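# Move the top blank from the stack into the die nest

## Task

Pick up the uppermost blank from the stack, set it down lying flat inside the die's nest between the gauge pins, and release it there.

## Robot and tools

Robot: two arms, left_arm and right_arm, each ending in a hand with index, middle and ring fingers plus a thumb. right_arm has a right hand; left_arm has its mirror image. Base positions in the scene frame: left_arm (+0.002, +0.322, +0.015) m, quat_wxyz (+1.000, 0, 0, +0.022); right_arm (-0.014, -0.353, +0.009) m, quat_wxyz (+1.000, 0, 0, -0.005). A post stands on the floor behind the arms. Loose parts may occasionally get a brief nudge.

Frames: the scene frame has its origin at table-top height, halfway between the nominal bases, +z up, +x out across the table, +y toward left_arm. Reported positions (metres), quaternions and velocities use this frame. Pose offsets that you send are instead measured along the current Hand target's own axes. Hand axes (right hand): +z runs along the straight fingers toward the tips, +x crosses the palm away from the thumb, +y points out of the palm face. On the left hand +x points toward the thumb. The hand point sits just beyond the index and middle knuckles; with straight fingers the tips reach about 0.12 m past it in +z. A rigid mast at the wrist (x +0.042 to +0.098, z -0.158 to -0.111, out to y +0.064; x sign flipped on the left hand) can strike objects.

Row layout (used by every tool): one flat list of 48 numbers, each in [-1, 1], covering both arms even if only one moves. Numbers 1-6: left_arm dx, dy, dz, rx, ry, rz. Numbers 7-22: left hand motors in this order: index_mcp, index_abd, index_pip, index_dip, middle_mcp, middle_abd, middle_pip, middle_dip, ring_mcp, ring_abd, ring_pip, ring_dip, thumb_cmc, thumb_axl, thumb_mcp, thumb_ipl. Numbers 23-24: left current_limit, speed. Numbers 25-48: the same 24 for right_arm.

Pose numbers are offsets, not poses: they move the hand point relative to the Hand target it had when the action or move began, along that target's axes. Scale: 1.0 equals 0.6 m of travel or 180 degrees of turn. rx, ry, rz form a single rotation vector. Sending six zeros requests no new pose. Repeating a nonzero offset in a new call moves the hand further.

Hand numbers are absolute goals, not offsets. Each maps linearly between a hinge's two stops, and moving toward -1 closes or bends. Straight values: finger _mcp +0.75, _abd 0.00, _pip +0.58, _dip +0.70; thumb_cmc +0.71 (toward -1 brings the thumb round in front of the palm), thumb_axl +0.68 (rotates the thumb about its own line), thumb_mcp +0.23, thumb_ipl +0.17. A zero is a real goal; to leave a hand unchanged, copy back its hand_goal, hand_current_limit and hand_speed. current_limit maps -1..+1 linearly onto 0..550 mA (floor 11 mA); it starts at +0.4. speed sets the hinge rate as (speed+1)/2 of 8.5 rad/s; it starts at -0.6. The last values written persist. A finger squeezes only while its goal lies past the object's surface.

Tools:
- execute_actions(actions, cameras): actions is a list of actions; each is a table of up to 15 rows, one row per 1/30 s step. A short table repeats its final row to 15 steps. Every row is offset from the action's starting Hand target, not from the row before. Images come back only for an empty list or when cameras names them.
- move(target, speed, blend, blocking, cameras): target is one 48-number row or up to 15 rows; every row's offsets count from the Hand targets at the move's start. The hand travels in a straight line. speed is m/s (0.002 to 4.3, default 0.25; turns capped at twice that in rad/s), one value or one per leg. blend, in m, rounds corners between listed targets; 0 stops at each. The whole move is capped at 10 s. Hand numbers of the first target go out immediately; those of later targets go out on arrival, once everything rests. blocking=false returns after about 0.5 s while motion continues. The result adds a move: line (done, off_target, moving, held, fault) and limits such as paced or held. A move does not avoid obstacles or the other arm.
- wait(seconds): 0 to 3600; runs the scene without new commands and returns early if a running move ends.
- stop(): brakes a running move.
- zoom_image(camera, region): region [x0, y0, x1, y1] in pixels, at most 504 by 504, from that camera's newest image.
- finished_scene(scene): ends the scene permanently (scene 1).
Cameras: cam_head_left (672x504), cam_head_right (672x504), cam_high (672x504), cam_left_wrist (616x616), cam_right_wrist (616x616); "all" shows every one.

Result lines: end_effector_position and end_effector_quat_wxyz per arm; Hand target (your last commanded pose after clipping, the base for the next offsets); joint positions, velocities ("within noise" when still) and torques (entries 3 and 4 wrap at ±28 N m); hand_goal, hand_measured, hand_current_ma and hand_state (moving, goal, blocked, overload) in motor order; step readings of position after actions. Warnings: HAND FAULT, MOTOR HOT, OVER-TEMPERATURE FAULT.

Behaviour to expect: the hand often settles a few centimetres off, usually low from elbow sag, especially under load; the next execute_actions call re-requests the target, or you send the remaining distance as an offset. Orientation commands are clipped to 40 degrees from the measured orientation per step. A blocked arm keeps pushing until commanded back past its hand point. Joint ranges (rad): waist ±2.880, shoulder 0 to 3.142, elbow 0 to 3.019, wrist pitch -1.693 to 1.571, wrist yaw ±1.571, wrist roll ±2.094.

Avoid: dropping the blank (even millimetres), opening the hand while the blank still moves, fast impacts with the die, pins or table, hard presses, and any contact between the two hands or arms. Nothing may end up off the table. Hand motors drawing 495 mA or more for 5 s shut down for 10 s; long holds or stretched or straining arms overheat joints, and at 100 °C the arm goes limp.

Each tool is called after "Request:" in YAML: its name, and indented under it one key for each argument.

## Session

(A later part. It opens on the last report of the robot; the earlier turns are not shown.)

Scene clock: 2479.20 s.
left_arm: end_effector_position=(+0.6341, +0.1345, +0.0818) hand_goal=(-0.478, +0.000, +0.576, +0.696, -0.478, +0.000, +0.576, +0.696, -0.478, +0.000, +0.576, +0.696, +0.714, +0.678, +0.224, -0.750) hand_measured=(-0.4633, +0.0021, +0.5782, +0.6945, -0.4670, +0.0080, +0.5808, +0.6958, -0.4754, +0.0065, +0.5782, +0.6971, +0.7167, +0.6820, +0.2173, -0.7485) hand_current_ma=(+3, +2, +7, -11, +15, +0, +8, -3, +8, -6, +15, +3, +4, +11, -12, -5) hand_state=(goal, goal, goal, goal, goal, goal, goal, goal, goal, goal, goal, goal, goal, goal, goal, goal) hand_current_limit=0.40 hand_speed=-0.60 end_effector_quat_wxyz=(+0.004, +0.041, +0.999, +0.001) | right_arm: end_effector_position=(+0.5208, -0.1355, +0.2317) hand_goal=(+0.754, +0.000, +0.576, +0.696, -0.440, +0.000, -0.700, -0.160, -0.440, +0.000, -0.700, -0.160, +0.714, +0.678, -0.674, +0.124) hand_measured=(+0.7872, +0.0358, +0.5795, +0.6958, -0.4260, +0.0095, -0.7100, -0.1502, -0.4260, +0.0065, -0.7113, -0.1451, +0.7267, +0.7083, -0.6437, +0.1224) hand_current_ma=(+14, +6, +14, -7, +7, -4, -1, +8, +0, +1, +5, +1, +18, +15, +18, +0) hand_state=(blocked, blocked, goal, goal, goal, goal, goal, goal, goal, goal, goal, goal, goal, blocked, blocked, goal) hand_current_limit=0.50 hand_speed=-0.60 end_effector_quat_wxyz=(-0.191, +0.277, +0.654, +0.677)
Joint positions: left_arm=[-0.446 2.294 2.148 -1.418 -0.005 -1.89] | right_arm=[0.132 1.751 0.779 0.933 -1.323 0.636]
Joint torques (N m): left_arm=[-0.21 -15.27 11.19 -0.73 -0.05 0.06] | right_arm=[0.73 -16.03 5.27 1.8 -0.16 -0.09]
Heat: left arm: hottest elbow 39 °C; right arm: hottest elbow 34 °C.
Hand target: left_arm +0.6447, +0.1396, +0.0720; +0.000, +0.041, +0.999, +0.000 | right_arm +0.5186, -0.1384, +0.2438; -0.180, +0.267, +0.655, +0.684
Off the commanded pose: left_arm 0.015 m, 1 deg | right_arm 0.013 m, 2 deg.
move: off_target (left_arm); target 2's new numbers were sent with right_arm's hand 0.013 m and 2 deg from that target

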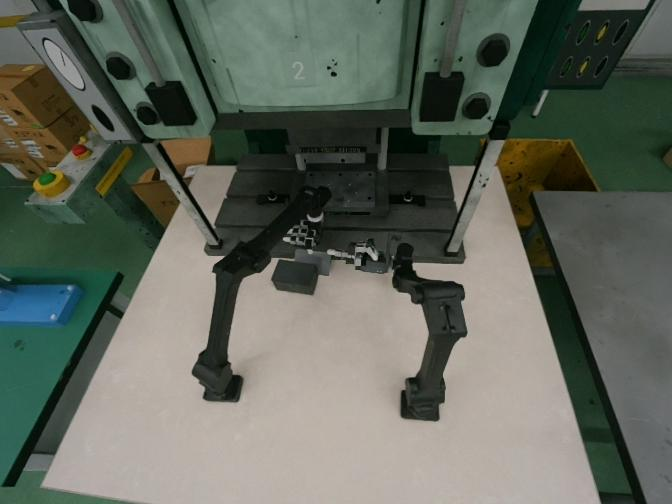

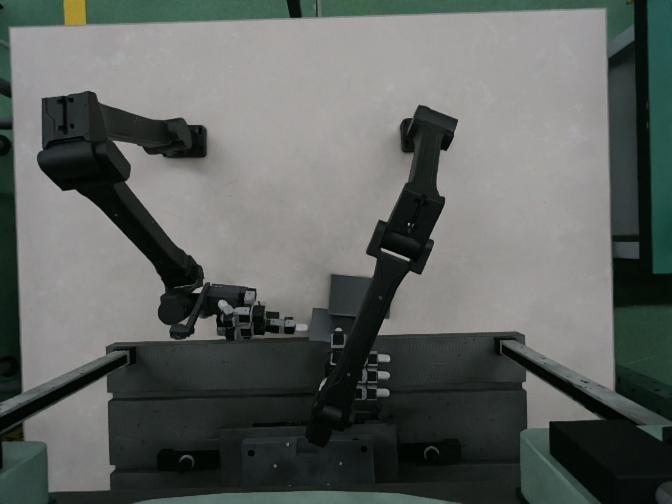

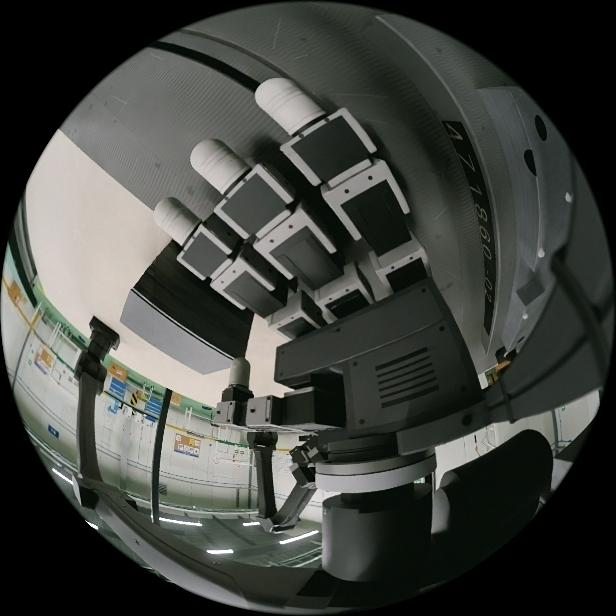

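Request:
move:
  target:
    - [0,0,-0.1667,0,0,0,-0.479,0,0.576,0.696,-0.479,0,0.576,0.696,-0.479,0,0.576,0.696,0.714,0.678,0.2247,-0.751,0.4,-0.6,0.0,0.0,0,0,0,0,0.754,0,0.576,0.696,-0.44,0,-0.70,-0.16,-0.44,0,-0.70,-0.16,0.714,0.678,-0.674,0.124,0.5,-0.6]
    - [0.083,0.195,-0.25,0,0,0,-0.479,0,0.576,0.696,-0.479,0,0.576,0.696,-0.479,0,0.576,0.696,0.714,0.678,0.2247,-0.751,0.4,-0.6,0.0,0.0,0,0,0,0,0.754,0,0.576,0.696,-0.44,0,-0.70,-0.16,-0.44,0,-0.70,-0.16,0.714,0.678,-0.674,0.124,0.5,-0.6]
  speed: 0.12
  blend: 0.02
  cameras: ["cam_head_right","cam_high","cam_head_left"]

Request:
zoom_image:
  camera: "cam_high"
  region: [270, 280, 390, 360]

Request:
zoom_image:
  camera: "cam_head_right"
  region: [270, 235, 370, 305]

Request:
zoom_image:
  camera: "cam_head_left"
  region: [255, 235, 355, 305]

Scene clock: 2495.63 s.
left_arm: end_effector_position=(+0.6037, +0.2581, +0.2099) hand_goal=(-0.478, +0.000, +0.576, +0.696, -0.478, +0.000, +0.576, +0.696, -0.478, +0.000, +0.576, +0.696, +0.714, +0.678, +0.224, -0.750) hand_measured=(-0.4609, +0.0007, +0.5782, +0.6945, -0.4633, -0.0008, +0.5808, +0.6958, -0.4621, +0.0007, +0.5782, +0.6971, +0.7167, +0.6820, +0.2173, -0.7485) hand_current_ma=(+6, +6, +7, -11, +15, -6, +9, +2, +18, -5, +5, +1, +10, +10, -10, -9) hand_state=(goal, goal, goal, goal, goal, goal, goal, goal, goal, goal, goal, goal, goal, goal, goal, goal) hand_current_limit=0.40 hand_speed=-0.60 end_effector_quat_wxyz=(-0.013, +0.035, +0.999, +0.004) | right_arm: end_effector_position=(+0.5208, -0.1355, +0.2317) hand_goal=(+0.754, +0.000, +0.576, +0.696, -0.440, +0.000, -0.700, -0.160, -0.440, +0.000, -0.700, -0.160, +0.714, +0.678, -0.674, +0.124) hand_measured=(+0.7860, +0.0344, +0.5795, +0.6958, -0.4248, +0.0109, -0.7087, -0.1502, -0.4248, +0.0080, -0.7113, -0.1451, +0.7267, +0.7083, -0.6447, +0.1224) hand_current_ma=(+28, +2, +12, -7, +11, -5, -6, +9, +6, -4, +8, +3, +18, +12, +30, -5) hand_state=(blocked, blocked, goal, goal, goal, goal, goal, goal, goal, goal, goal, goal, goal, blocked, blocked, goal) hand_current_limit=0.50 hand_speed=-0.60 end_effector_quat_wxyz=(-0.191, +0.277, +0.654, +0.677)
Joint positions: left_arm=[-0.283 2.064 2.089 -1.623 -0.002 -1.74] | right_arm=[0.132 1.751 0.779 0.933 -1.323 0.636]
Joint torques (N m): left_arm=[-0.97 -17.67 7.98 -0.06 -0.26 0.1] | right_arm=[0.56 -16.32 5.35 1.74 -0.13 -0.1]
Heat: left arm: hottest elbow 40 °C; right arm: hottest elbow 34 °C.
Hand target: left_arm +0.6046, +0.2603, +0.2220; +0.000, +0.041, +0.999, +0.000 | right_arm +0.5186, -0.1384, +0.2438; -0.180, +0.267, +0.655, +0.684
Off the commanded pose: left_arm 0.012 m, 2 deg | right_arm 0.013 m, 2 deg.
move: off_target (left_arm)
Images, in order (width x height): cam_head_left 672x504, cam_head_right 672x504, cam_high 672x504.

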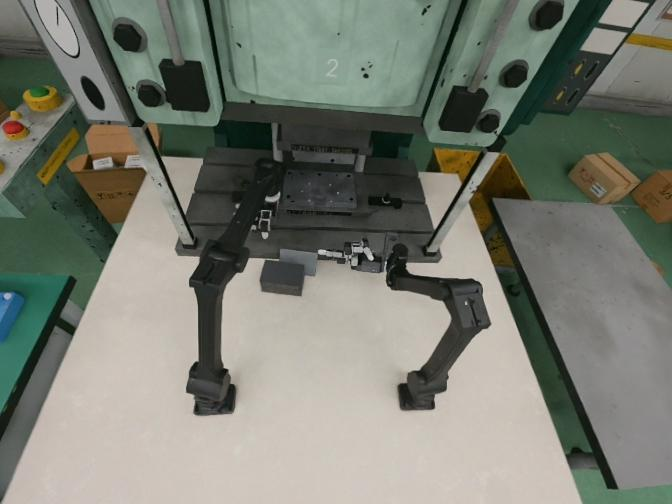

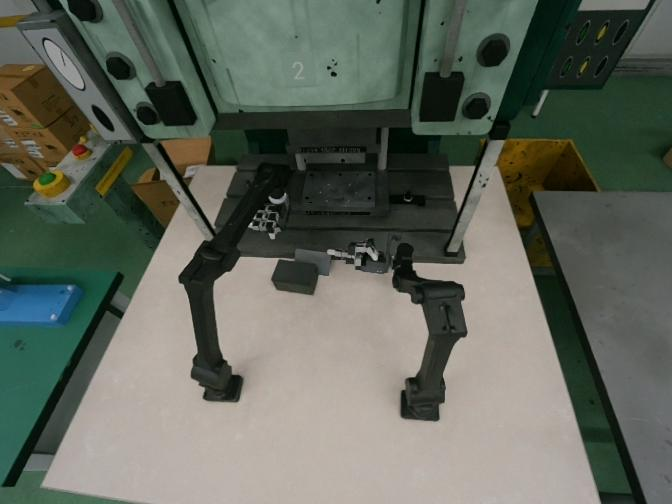

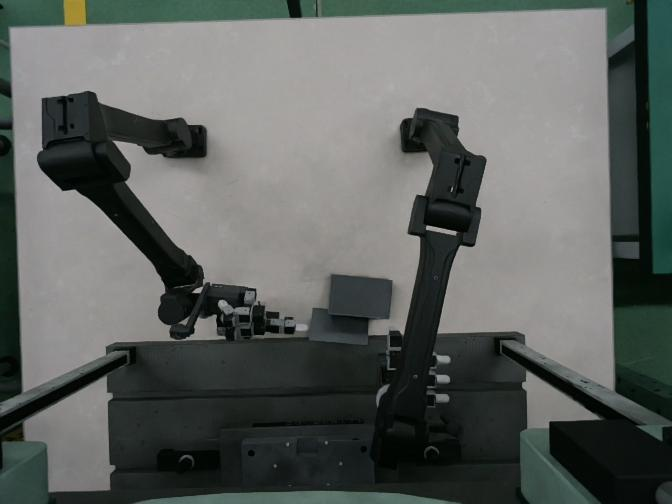

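Scaled by 4.200 from the camera's image (finer frame: 960x720).

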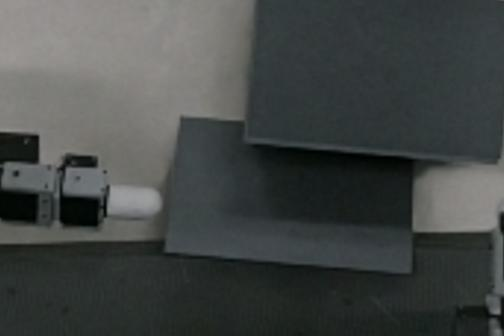

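Scaled by 5.040 from the camera's image (finer frame: 960x720).

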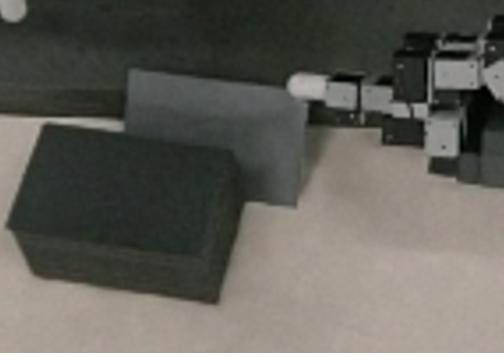

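Scaled by 5.040 from the camera's image (finer frame: 960x720).

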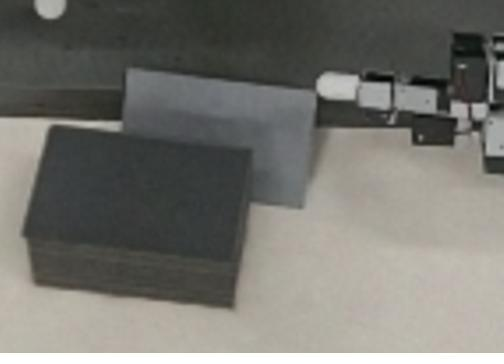

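Request:
move:
  target:
    - [0,0,0,0,0,0,0.754,0,0.576,0.696,-0.479,0,0.576,0.696,-0.479,0,0.576,0.696,0.714,0.678,0.2247,-0.751,0.4,-0.6,0.0,0.0,0,0,0,0,0.754,0,0.576,0.696,-0.44,0,-0.70,-0.16,-0.44,0,-0.70,-0.16,0.714,0.678,-0.674,0.124,0.5,-0.6]
    - [0.0563,-0.0185,0.03,0,0,0,0.754,0,0.576,0.696,-0.479,0,0.576,0.696,-0.479,0,0.576,0.696,0.714,0.678,0.2247,-0.751,0.4,-0.6,0.0,0.0,0,0,0,0,0.754,0,0.576,0.696,-0.44,0,-0.70,-0.16,-0.44,0,-0.70,-0.16,0.714,0.678,-0.674,0.124,0.5,-0.6]
    - [0.0563,-0.0185,0.1,0,0,0,0.754,0,0.576,0.696,-0.479,0,0.576,0.696,-0.479,0,0.576,0.696,0.714,0.678,0.2247,-0.751,0.4,-0.6,0.0,0.0,0,0,0,0,0.754,0,0.576,0.696,-0.44,0,-0.70,-0.16,-0.44,0,-0.70,-0.16,0.714,0.678,-0.674,0.124,0.5,-0.6]
  speed: 0.08
  cameras: ["cam_head_right","cam_high","cam_head_left","cam_left_wrist"]

Request:
zoom_image:
  camera: "cam_high"
  region: [270, 280, 390, 360]

Request:
zoom_image:
  camera: "cam_head_right"
  region: [250, 215, 350, 285]

Request:
zoom_image:
  camera: "cam_left_wrist"
  region: [80, 60, 380, 360]

Scene clock: 2675.50 s.
left_arm: end_effector_position=(+0.5709, +0.2582, +0.1572) hand_goal=(+0.754, +0.000, +0.576, +0.696, -0.478, +0.000, +0.576, +0.696, -0.478, +0.000, +0.576, +0.696, +0.714, +0.678, +0.224, -0.750) hand_measured=(+0.7523, +0.0007, +0.5705, +0.6894, -0.4633, -0.0023, +0.5821, +0.6958, -0.4621, +0.0021, +0.5782, +0.6971, +0.7180, +0.6820, +0.2173, -0.7485) hand_current_ma=(-12, +1, +6, -17, +22, -10, +15, -5, +18, -5, +8, +5, +12, +9, -14, -4) hand_state=(goal, goal, goal, goal, goal, goal, goal, goal, goal, goal, goal, goal, goal, goal, goal, goal) hand_current_limit=0.40 hand_speed=-0.60 end_effector_quat_wxyz=(-0.008, +0.042, +0.999, +0.002) | right_arm: end_effector_position=(+0.5208, -0.1355, +0.2317) hand_goal=(+0.754, +0.000, +0.576, +0.696, -0.440, +0.000, -0.700, -0.160, -0.440, +0.000, -0.700, -0.160, +0.714, +0.678, -0.674, +0.124) hand_measured=(+0.7872, +0.0358, +0.5795, +0.6945, -0.4248, +0.0095, -0.7087, -0.1489, -0.4260, +0.0065, -0.7113, -0.1451, +0.7255, +0.7083, -0.6457, +0.1233) hand_current_ma=(+21, +2, +4, -1, +9, +0, -8, +5, +5, +2, -2, +4, +8, +14, +19, -5) hand_state=(blocked, blocked, goal, goal, goal, goal, goal, goal, goal, goal, goal, goal, goal, blocked, blocked, goal) hand_current_limit=0.50 hand_speed=-0.60 end_effector_quat_wxyz=(-0.191, +0.277, +0.654, +0.677)
Joint positions: left_arm=[-0.297 1.967 1.797 -1.417 -0.001 -1.739] | right_arm=[0.132 1.751 0.779 0.933 -1.323 0.636]
Joint torques (N m): left_arm=[-2.37 -16.21 7.86 0.03 -0.15 -0.23] | right_arm=[0.38 -16.21 5.26 1.73 -0.14 -0.11]
Heat: left arm: hottest shoulder 35 °C; right arm: hottest elbow 33 °C.
Hand target: left_arm +0.5701, +0.2520, +0.1620; +0.000, +0.041, +0.999, +0.000 | right_arm +0.5186, -0.1384, +0.2438; -0.180, +0.267, +0.655, +0.684
Off the commanded pose: left_arm 0.008 m, 1 deg | right_arm 0.013 m, 2 deg.
move: done
Images, in order (width x height): cam_head_left 672x504, cam_head_right 672x504, cam_high 672x504, cam_left_wrist 616x616.

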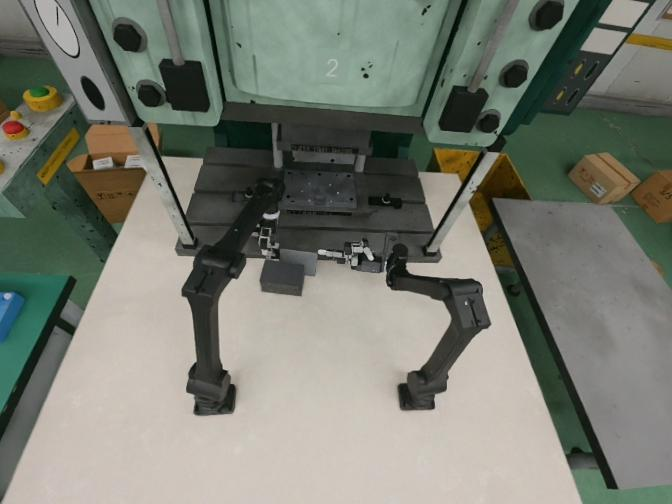

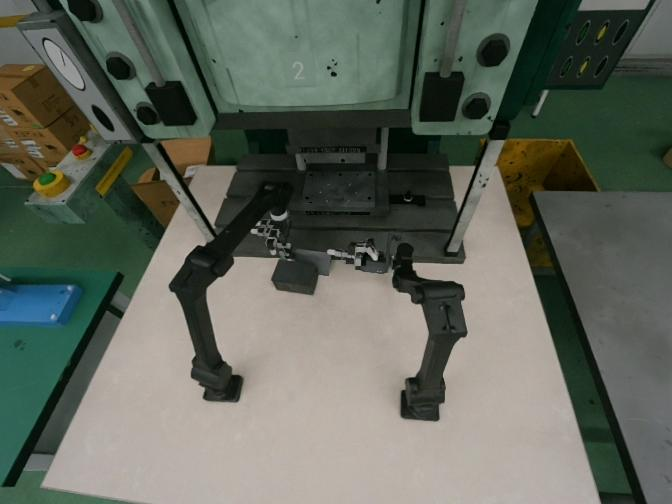

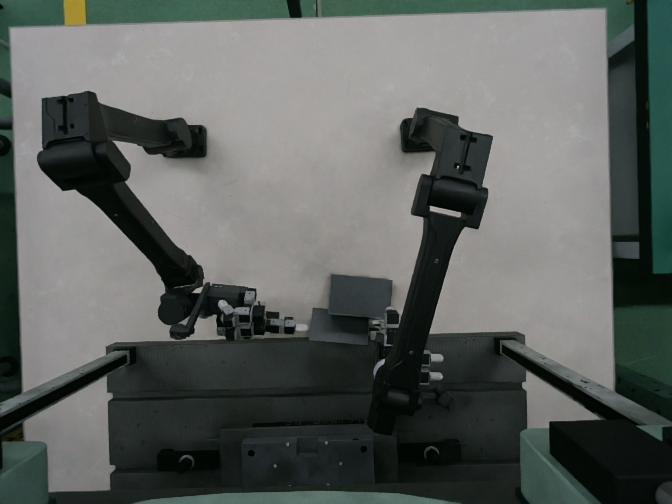

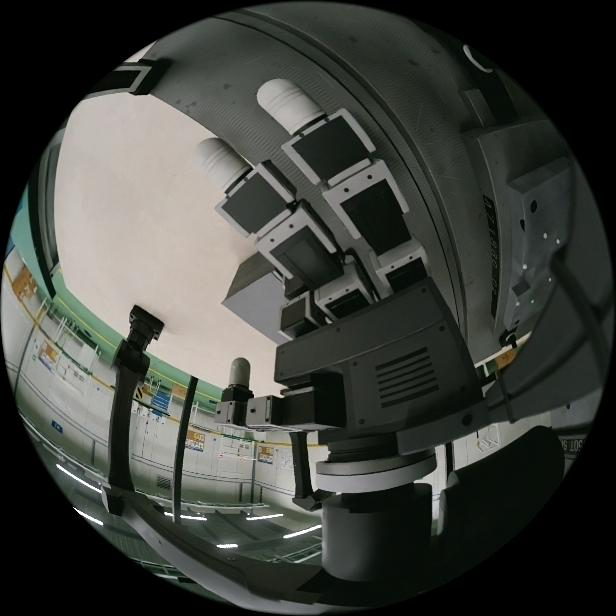

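Scaled by 4.200 from the camera's image (finer frame: 960x720).

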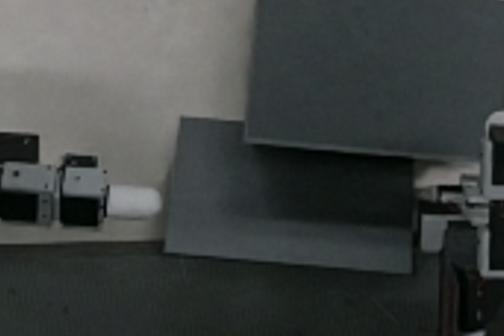

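Scaled by 5.040 from the camera's image (finer frame: 960x720).

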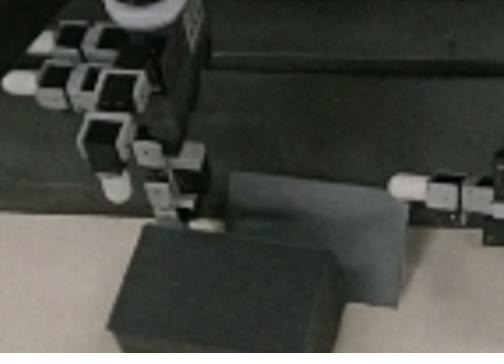

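Scaled by 1.680 from the camera's image (finer frame: 880x880).

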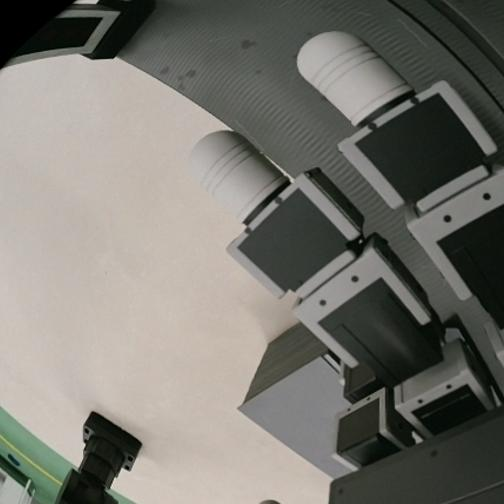

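Request:
move:
  target:
    - [0,0,0.04,0,0,0,0.754,0,0.576,0.696,-0.479,0,0.576,0.696,-0.479,0,0.576,0.696,0.714,0.678,0.2247,-0.751,0.5,-0.6,0.0,0.0,-0.15,0,0,0,0.754,0,0.576,0.696,-0.44,0,-0.70,-0.16,-0.44,0,-0.70,-0.16,0.714,0.678,-0.674,0.124,0.5,-0.6]
    - [-0.0088,-0.108,0.0367,0,0,0,0.754,0,0.576,0.696,-0.479,0,0.576,0.696,-0.479,0,0.576,0.696,0.714,0.678,0.2247,-0.751,0.5,-0.6,0.0,0.0,-0.15,0,0,0,0.754,0,0.576,0.696,-0.44,0,-0.70,-0.16,-0.44,0,-0.70,-0.16,0.714,0.678,-0.674,0.124,0.5,-0.6]
  speed: 0.06
  cameras: ["cam_head_right","cam_high"]

Request:
zoom_image:
  camera: "cam_high"
  region: [270, 280, 390, 360]

Request:
zoom_image:
  camera: "cam_head_right"
  region: [250, 215, 350, 285]

Scene clock: 2701.73 s.
left_arm: end_effector_position=(+0.5577, +0.2026, +0.1302) hand_goal=(+0.754, +0.000, +0.576, +0.696, -0.478, +0.000, +0.576, +0.696, -0.478, +0.000, +0.576, +0.696, +0.714, +0.678, +0.224, -0.750) hand_measured=(+0.7016, -0.0169, +0.5462, +0.6818, -0.4633, -0.0008, +0.5808, +0.6958, -0.4621, +0.0007, +0.5782, +0.6971, +0.7167, +0.6830, +0.2183, -0.7494) hand_current_ma=(-77, -7, -26, -21, +21, -7, +4, -2, +18, -3, +9, +4, +11, +13, -13, -4) hand_state=(blocked, goal, blocked, goal, goal, goal, goal, goal, goal, goal, goal, goal, goal, goal, goal, goal) hand_current_limit=0.50 hand_speed=-0.60 end_effector_quat_wxyz=(-0.015, +0.044, +0.999, +0.008) | right_arm: end_effector_position=(+0.5103, -0.2248, +0.2329) hand_goal=(+0.754, +0.000, +0.576, +0.696, -0.440, +0.000, -0.700, -0.160, -0.440, +0.000, -0.700, -0.160, +0.714, +0.678, -0.674, +0.124) hand_measured=(+0.7860, +0.0373, +0.5795, +0.6958, -0.4248, +0.0109, -0.7100, -0.1502, -0.4248, +0.0080, -0.7126, -0.1451, +0.7255, +0.7083, -0.6447, +0.1233) hand_current_ma=(+20, -2, +11, -2, +4, -2, -3, +7, +1, +3, -1, +5, +15, +13, +25, -1) hand_state=(blocked, blocked, goal, goal, goal, goal, goal, goal, goal, goal, goal, goal, goal, blocked, blocked, goal) hand_current_limit=0.50 hand_speed=-0.60 end_effector_quat_wxyz=(-0.195, +0.279, +0.651, +0.679)
Joint positions: left_arm=[-0.393 2.004 1.779 -1.379 -0.006 -1.83] | right_arm=[-0.07 1.724 0.743 0.933 -1.526 0.636]
Joint torques (N m): left_arm=[-2.84 -13.98 12.15 -0.65 0.07 -0.27] | right_arm=[0.32 -15.62 4.93 1.29 -0.21 -0.25]
Heat: left arm: hottest elbow 35 °C; right arm: hottest elbow 33 °C.
Hand target: left_arm +0.5700, +0.1870, +0.1398; +0.000, +0.041, +0.999, +0.000 | right_arm +0.5070, -0.2277, +0.2436; -0.180, +0.267, +0.655, +0.684
Off the commanded pose: left_arm 0.022 m, 2 deg | right_arm 0.012 m, 2 deg.
move: off_target (left_arm, right_arm)

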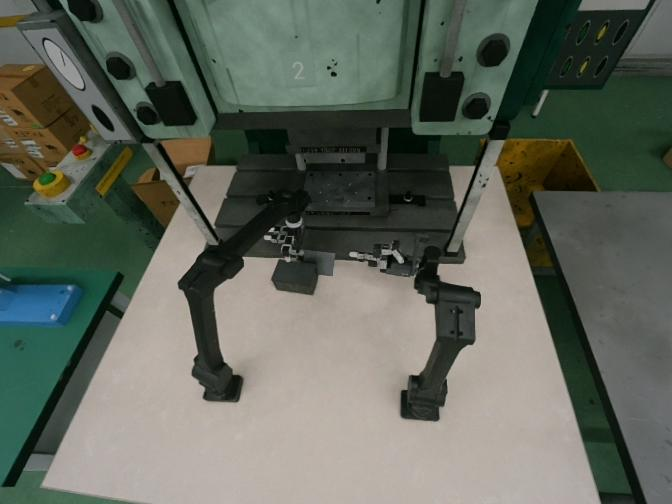

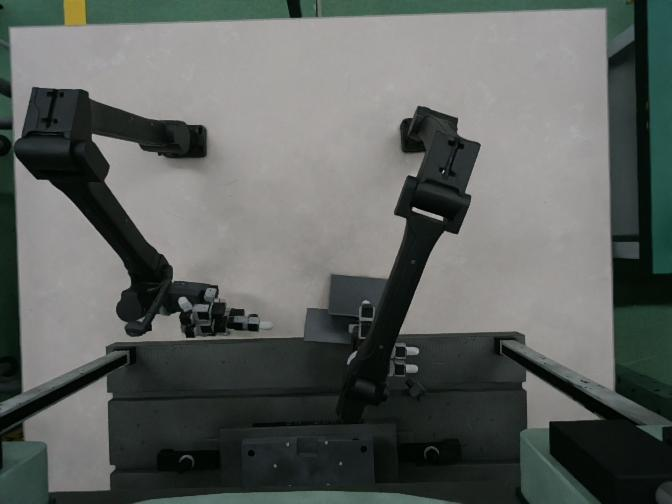

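Scaled by 4.200 from the camera's image (finer frame: 960x720).

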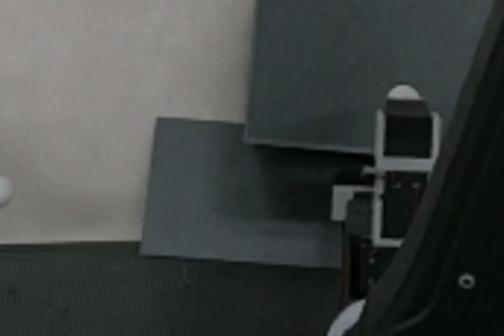

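Scaled by 5.040 from the camera's image (finer frame: 960x720).

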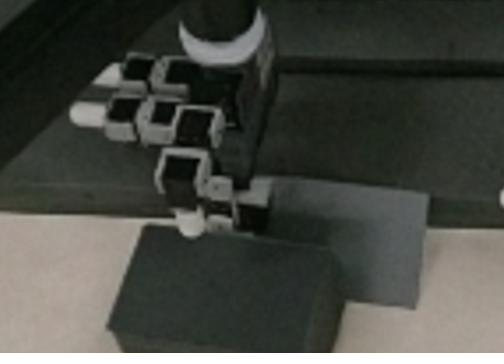

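Request:
move:
  target: [-0.035,-0.181,0.0,0,0,0,0.754,0,0.576,0.696,-0.479,0,0.576,0.696,-0.479,0,0.576,0.696,0.714,0.678,0.2247,-0.751,0.5,-0.6,0.0,0.0,0,0,0,0,0.754,0,0.576,0.696,-0.44,0,-0.70,-0.16,-0.44,0,-0.70,-0.16,0.714,0.678,-0.674,0.124,0.5,-0.6]
  speed: 0.06
  cameras: ["cam_head_right","cam_high"]

Request:
zoom_image:
  camera: "cam_high"
  region: [270, 280, 390, 360]

Request:
zoom_image:
  camera: "cam_head_right"
  region: [270, 215, 370, 285]

Scene clock: 2711.93 s.
left_arm: end_effector_position=(+0.5680, +0.0916, +0.1339) hand_goal=(+0.754, +0.000, +0.576, +0.696, -0.478, +0.000, +0.576, +0.696, -0.478, +0.000, +0.576, +0.696, +0.714, +0.678, +0.224, -0.750) hand_measured=(+0.7004, +0.0520, +0.5462, +0.6856, -0.4633, -0.0008, +0.5808, +0.6971, -0.4621, +0.0021, +0.5782, +0.6971, +0.7167, +0.6830, +0.2173, -0.7494) hand_current_ma=(-79, +39, -26, -15, +22, -11, +6, -1, +20, -8, +9, +3, +12, +15, -11, -5) hand_state=(blocked, blocked, blocked, goal, goal, goal, goal, goal, goal, goal, goal, goal, goal, goal, goal, goal) hand_current_limit=0.50 hand_speed=-0.60 end_effector_quat_wxyz=(-0.020, +0.046, +0.999, +0.010) | right_arm: end_effector_position=(+0.5103, -0.2248, +0.2329) hand_goal=(+0.754, +0.000, +0.576, +0.696, -0.440, +0.000, -0.700, -0.160, -0.440, +0.000, -0.700, -0.160, +0.714, +0.678, -0.674, +0.124) hand_measured=(+0.7860, +0.0358, +0.5795, +0.6958, -0.4248, +0.0095, -0.7100, -0.1502, -0.4248, +0.0065, -0.7113, -0.1438, +0.7255, +0.7072, -0.6447, +0.1214) hand_current_ma=(+22, +4, +4, -12, +12, +2, -5, +5, +6, +2, +3, +3, +10, +16, +23, -8) hand_state=(blocked, blocked, goal, goal, goal, goal, goal, goal, goal, goal, goal, goal, goal, blocked, blocked, goal) hand_current_limit=0.50 hand_speed=-0.60 end_effector_quat_wxyz=(-0.195, +0.279, +0.651, +0.679)
Joint positions: left_arm=[-0.545 2.175 2.07 -1.511 -0.001 -1.979] | right_arm=[-0.07 1.724 0.743 0.933 -1.526 0.636]
Joint torques (N m): left_arm=[-2.2 -15.27 12.6 -0.17 -0.11 -0.26] | right_arm=[0.44 -15.79 4.98 1.33 -0.16 -0.28]
Heat: left arm: hottest elbow 37 °C; right arm: hottest elbow 32 °C.
Hand target: left_arm +0.5820, +0.0771, +0.1398; +0.000, +0.041, +0.999, +0.000 | right_arm +0.5070, -0.2277, +0.2436; -0.180, +0.267, +0.655, +0.684
Off the commanded pose: left_arm 0.021 m, 3 deg | right_arm 0.012 m, 2 deg.
move: off_target (left_arm)

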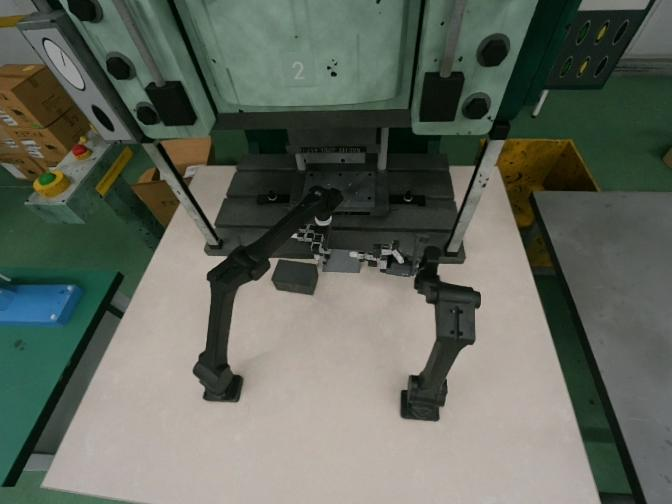

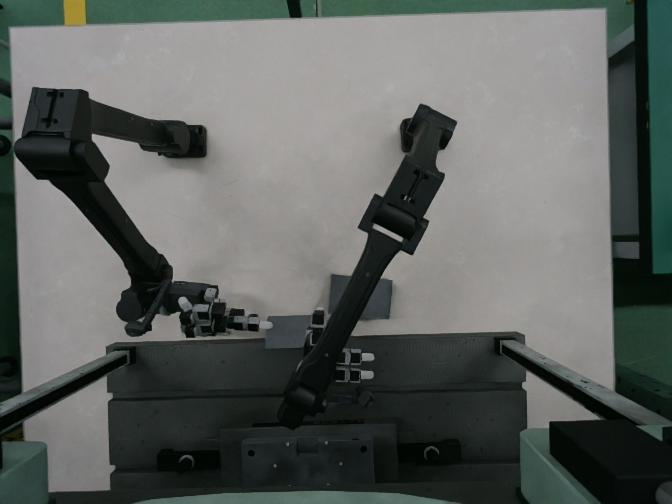

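Scaled by 4.200 from the camera's image (finer frame: 960x720).

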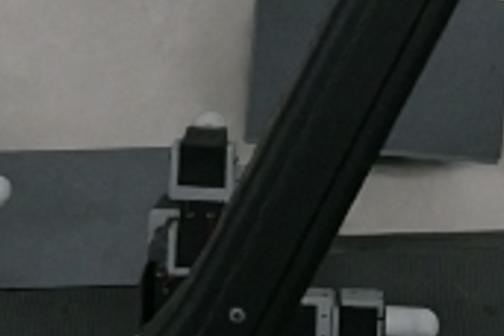

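Scaled by 5.040 from the camera's image (finer frame: 960x720).

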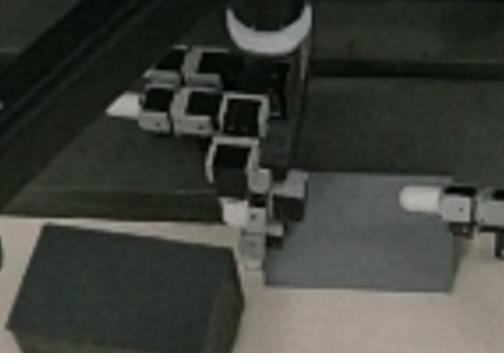

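Request:
zoom_image:
  camera: "cam_high"
  region: [240, 290, 340, 370]

Request:
zoom_image:
  camera: "cam_head_right"
  region: [300, 235, 400, 305]

Scaled by 5.040 from the camera's image (finer frame: 960x720).

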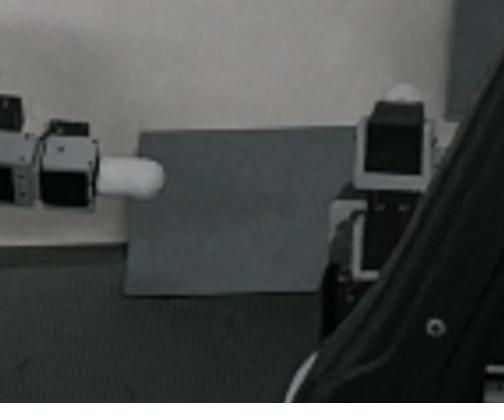

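Scaled by 5.040 from the camera's image (finer frame: 960x720).

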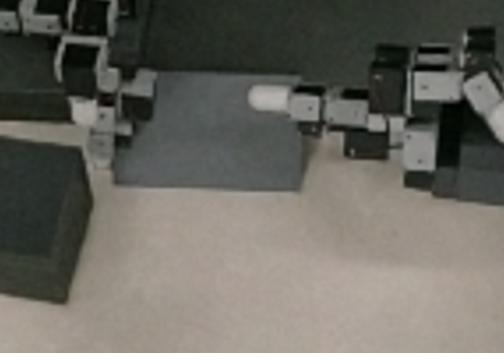

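Request:
move:
  target:
    - [0,0,-0.2167,0,0,0,0.754,0,0.576,0.696,-0.479,0,0.576,0.696,-0.479,0,0.576,0.696,0.714,0.678,0.2247,-0.751,0.5,-0.6,0.0981,-0.0186,-0.0491,-0.0954,-0.1869,-0.1058,0.754,0,0.576,0.696,-0.44,0,-0.70,-0.16,-0.44,0,-0.70,-0.16,0.714,0.678,0.2247,0.17,0.4,-0.6]
    - [0.055,0.263,-0.2167,0,0,0,0.754,0,0.576,0.696,-0.479,0,0.576,0.696,-0.479,0,0.576,0.696,0.714,0.678,0.2247,-0.751,0.5,-0.6,0.1566,-0.0208,0.0622,-0.1475,-0.4417,-0.1679,0.754,0,0.576,0.696,-0.44,0,-0.70,-0.16,-0.44,0,-0.70,-0.16,0.714,0.678,0.2247,0.17,0.4,-0.6]
  speed: 0.18
  blend: 0.03
  cameras: ["cam_head_right","cam_high"]

Scene clock: 2837.20 s.
left_arm: end_effector_position=(+0.5621, +0.2330, +0.2579) hand_goal=(+0.754, +0.000, +0.576, +0.696, -0.478, +0.000, +0.576, +0.696, -0.478, +0.000, +0.576, +0.696, +0.714, +0.678, +0.224, -0.750) hand_measured=(+0.7450, +0.0065, +0.5693, +0.6894, -0.4633, -0.0008, +0.5821, +0.6958, -0.4621, +0.0021, +0.5782, +0.6971, +0.7167, +0.6830, +0.2173, -0.7485) hand_current_ma=(-19, +10, +4, -11, +19, -7, +8, +3, +22, -6, +13, +3, +14, +13, -11, -10) hand_state=(goal, goal, goal, goal, goal, goal, goal, goal, goal, goal, goal, goal, goal, goal, goal, goal) hand_current_limit=0.50 hand_speed=-0.60 end_effector_quat_wxyz=(-0.014, +0.036, +0.999, +0.005) | right_arm: end_effector_position=(+0.4241, -0.1891, +0.2753) hand_goal=(+0.754, +0.000, +0.576, +0.696, -0.440, +0.000, -0.700, -0.160, -0.440, +0.000, -0.700, -0.160, +0.714, +0.678, +0.224, +0.170) hand_measured=(+0.7872, +0.0139, +0.5808, +0.6971, -0.4236, +0.0095, -0.7087, -0.1502, -0.4260, +0.0065, -0.7126, -0.1451, +0.7418, +0.6914, +0.2193, +0.1633) hand_current_ma=(+22, -4, +6, -5, +9, -2, -1, +6, +8, +0, -3, +2, +21, +3, +4, -4) hand_state=(blocked, goal, goal, goal, goal, goal, goal, goal, goal, goal, goal, goal, blocked, goal, goal, goal) hand_current_limit=0.40 hand_speed=-0.60 end_effector_quat_wxyz=(+0.495, +0.507, +0.512, +0.485)
Joint positions: left_arm=[-0.34 1.963 2.053 -1.691 -0.002 -1.794] | right_arm=[0.632 1.45 0.441 0.962 0.627 0.013]
Joint torques (N m): left_arm=[-0.97 -16.73 7.94 -0.14 -0.13 0.06] | right_arm=[1.38 -9.11 8.08 2.15 0.08 -0.18]
Heat: left arm: hottest elbow 46 °C; right arm: hottest elbow 31 °C.
Hand target: left_arm +0.5620, +0.2371, +0.2700; +0.000, +0.041, +0.999, +0.000 | right_arm +0.4299, -0.1801, +0.2900; +0.500, +0.500, +0.500, +0.500
Off the commanded pose: left_arm 0.013 m, 2 deg | right_arm 0.018 m, 2 deg.
move: off_target (left_arm, right_arm)

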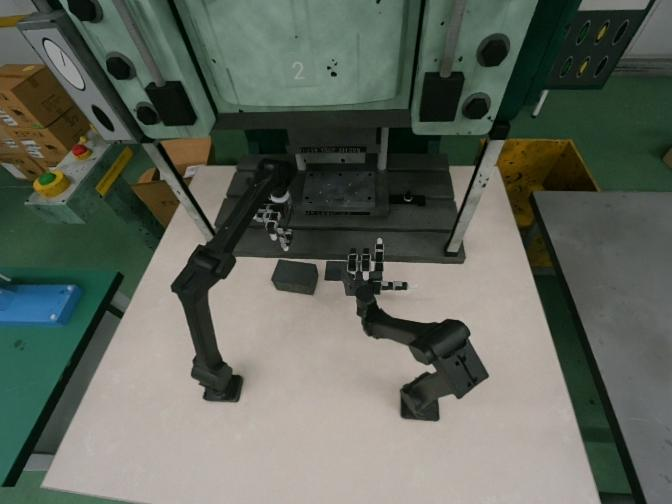

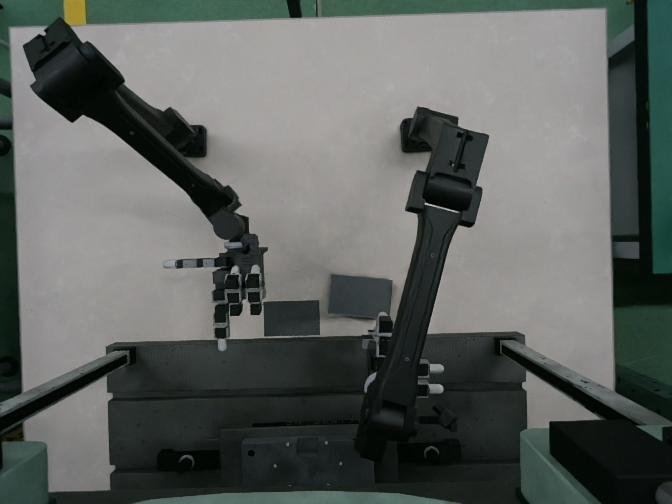

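Request:
zoom_image:
  camera: "cam_high"
  region: [240, 270, 340, 350]

Request:
zoom_image:
  camera: "cam_head_right"
  region: [300, 235, 400, 305]

Scaled by 5.040 from the camera's image (finer frame: 960x720).

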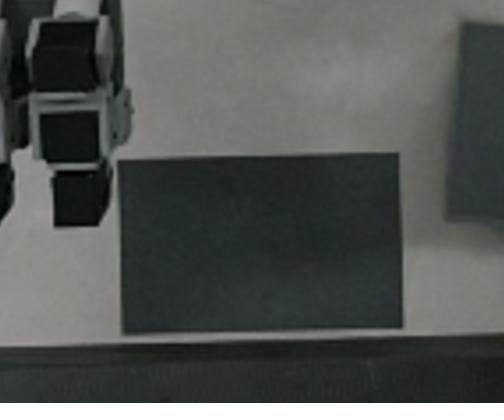

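Scaled by 5.040 from the camera's image (finer frame: 960x720).

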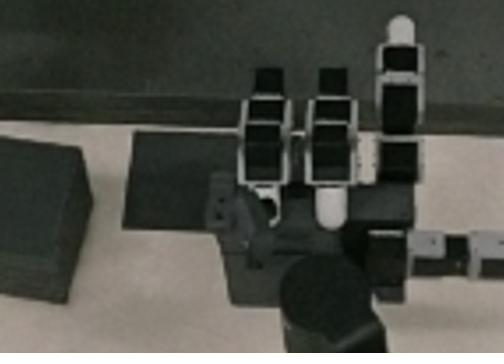

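Request:
execute_actions:
  actions: []
  cameras: ["cam_head_left","cam_head_right","cam_high","cam_right_wrist"]

Request:
zoom_image:
  camera: "cam_high"
  region: [0, 250, 250, 504]

Request:
zoom_image:
  camera: "cam_head_left"
  region: [240, 180, 480, 360]

Scene clock: 2982.33 s.
left_arm: end_effector_position=(+0.5621, +0.2330, +0.2579) hand_goal=(+0.754, +0.000, +0.576, +0.696, -0.478, +0.000, +0.576, +0.696, -0.478, +0.000, +0.576, +0.696, +0.714, +0.678, +0.224, -0.750) hand_measured=(+0.7450, +0.0065, +0.5693, +0.6894, -0.4633, -0.0023, +0.5808, +0.6971, -0.4621, +0.0007, +0.5782, +0.6971, +0.7167, +0.6830, +0.2183, -0.7485) hand_current_ma=(-16, +8, +5, -13, +18, -10, +11, +0, +16, -3, +3, +4, +10, +12, -13, -4) hand_state=(goal, goal, goal, goal, goal, goal, goal, goal, goal, goal, goal, goal, goal, goal, goal, goal) hand_current_limit=0.50 hand_speed=-0.60 end_effector_quat_wxyz=(-0.014, +0.037, +0.999, +0.005) | right_arm: end_effector_position=(+0.4241, -0.1890, +0.2753) hand_goal=(+0.754, +0.000, +0.576, +0.696, -0.440, +0.000, -0.700, -0.160, -0.440, +0.000, -0.700, -0.160, +0.714, +0.678, +0.224, +0.170) hand_measured=(+0.7872, +0.0168, +0.5782, +0.6958, -0.4260, +0.0095, -0.7100, -0.1502, -0.4260, +0.0080, -0.7126, -0.1451, +0.7431, +0.6904, +0.2203, +0.1624) hand_current_ma=(+22, -4, +4, -4, +8, -2, -12, +9, +9, +3, +6, +1, +23, +4, -1, -2) hand_state=(blocked, goal, goal, goal, goal, goal, goal, goal, goal, goal, goal, goal, blocked, goal, goal, goal) hand_current_limit=0.40 hand_speed=-0.60 end_effector_quat_wxyz=(+0.495, +0.507, +0.512, +0.485)
Joint positions: left_arm=[-0.34 1.963 2.053 -1.691 -0.002 -1.793] | right_arm=[0.632 1.45 0.441 0.962 0.627 0.013]
Joint velocities: within noise
Joint torques (N m): left_arm=[-0.85 -16.5 7.88 -0.05 -0.11 0.04] | right_arm=[1.9 -9 8.02 1.96 0.07 -0.2]
Heat: left arm: hottest elbow 38 °C; right arm: hottest elbow 37 °C.
Hand target: left_arm +0.5620, +0.2371, +0.2700; +0.000, +0.041, +0.999, +0.000 | right_arm +0.4299, -0.1801, +0.2900; +0.500, +0.500, +0.500, +0.500
Off the commanded pose: left_arm 0.013 m, 2 deg | right_arm 0.018 m, 2 deg.
Images, in order (width x height): cam_head_left 672x504, cam_head_right 672x504, cam_high 672x504, cam_right_wrist 616x616.

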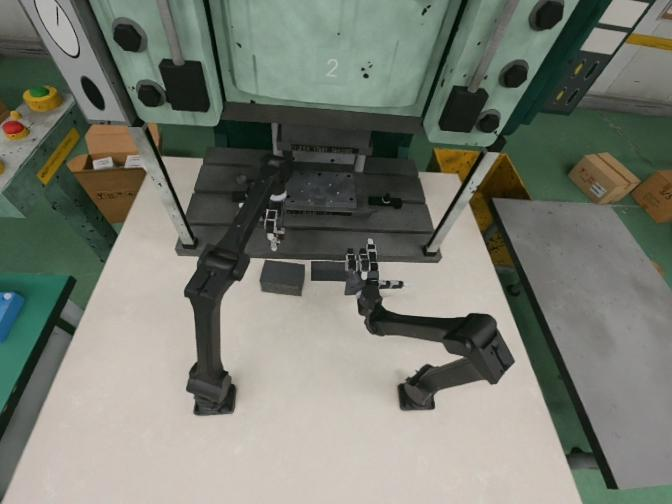

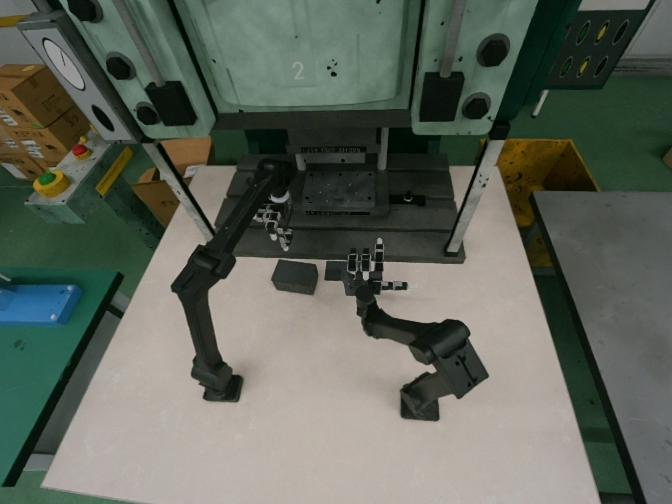

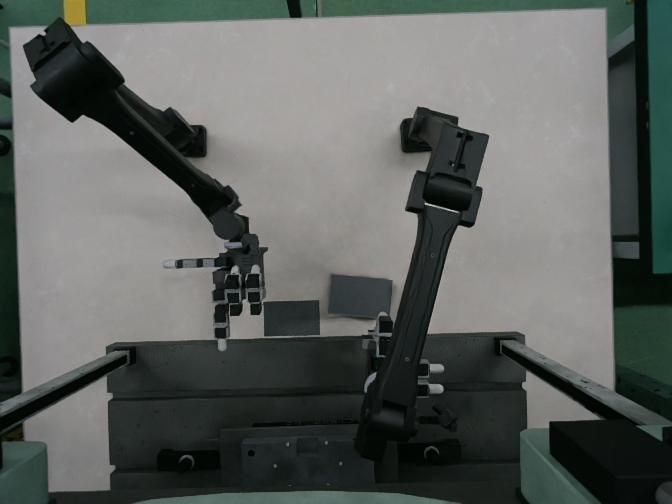

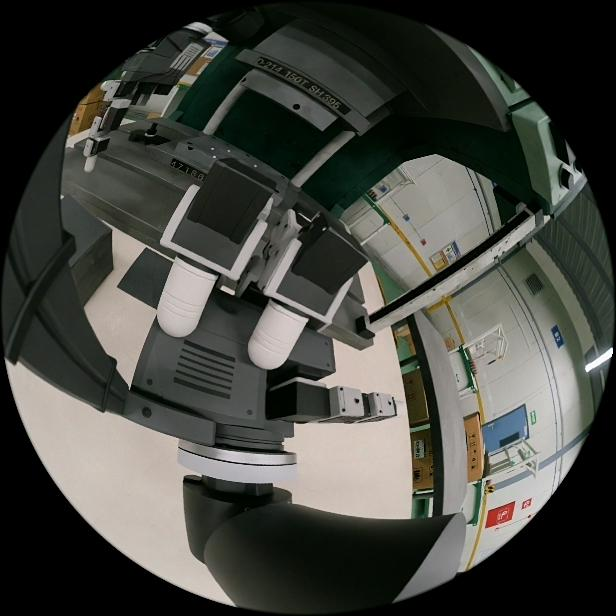

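Scaled by 1.984 from the camera's image (finer frame: 960x720).

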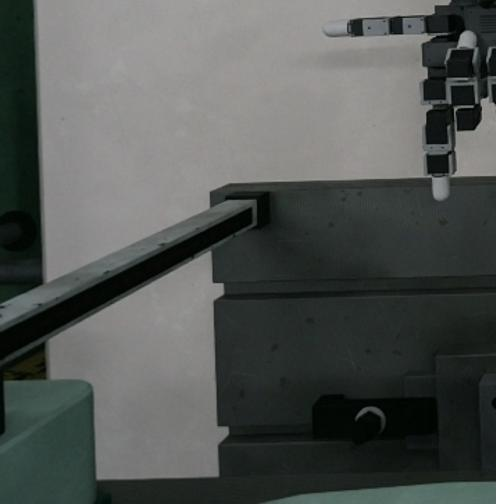

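Scaled by 2.100 from the camera's image (finer frame: 960x720).

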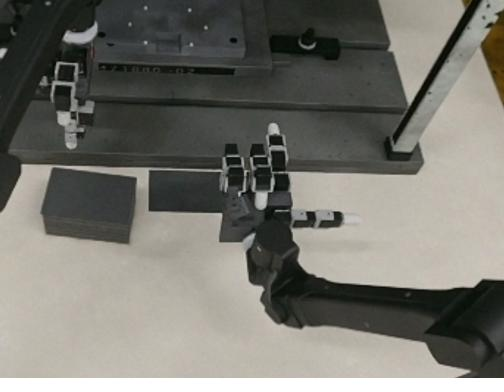

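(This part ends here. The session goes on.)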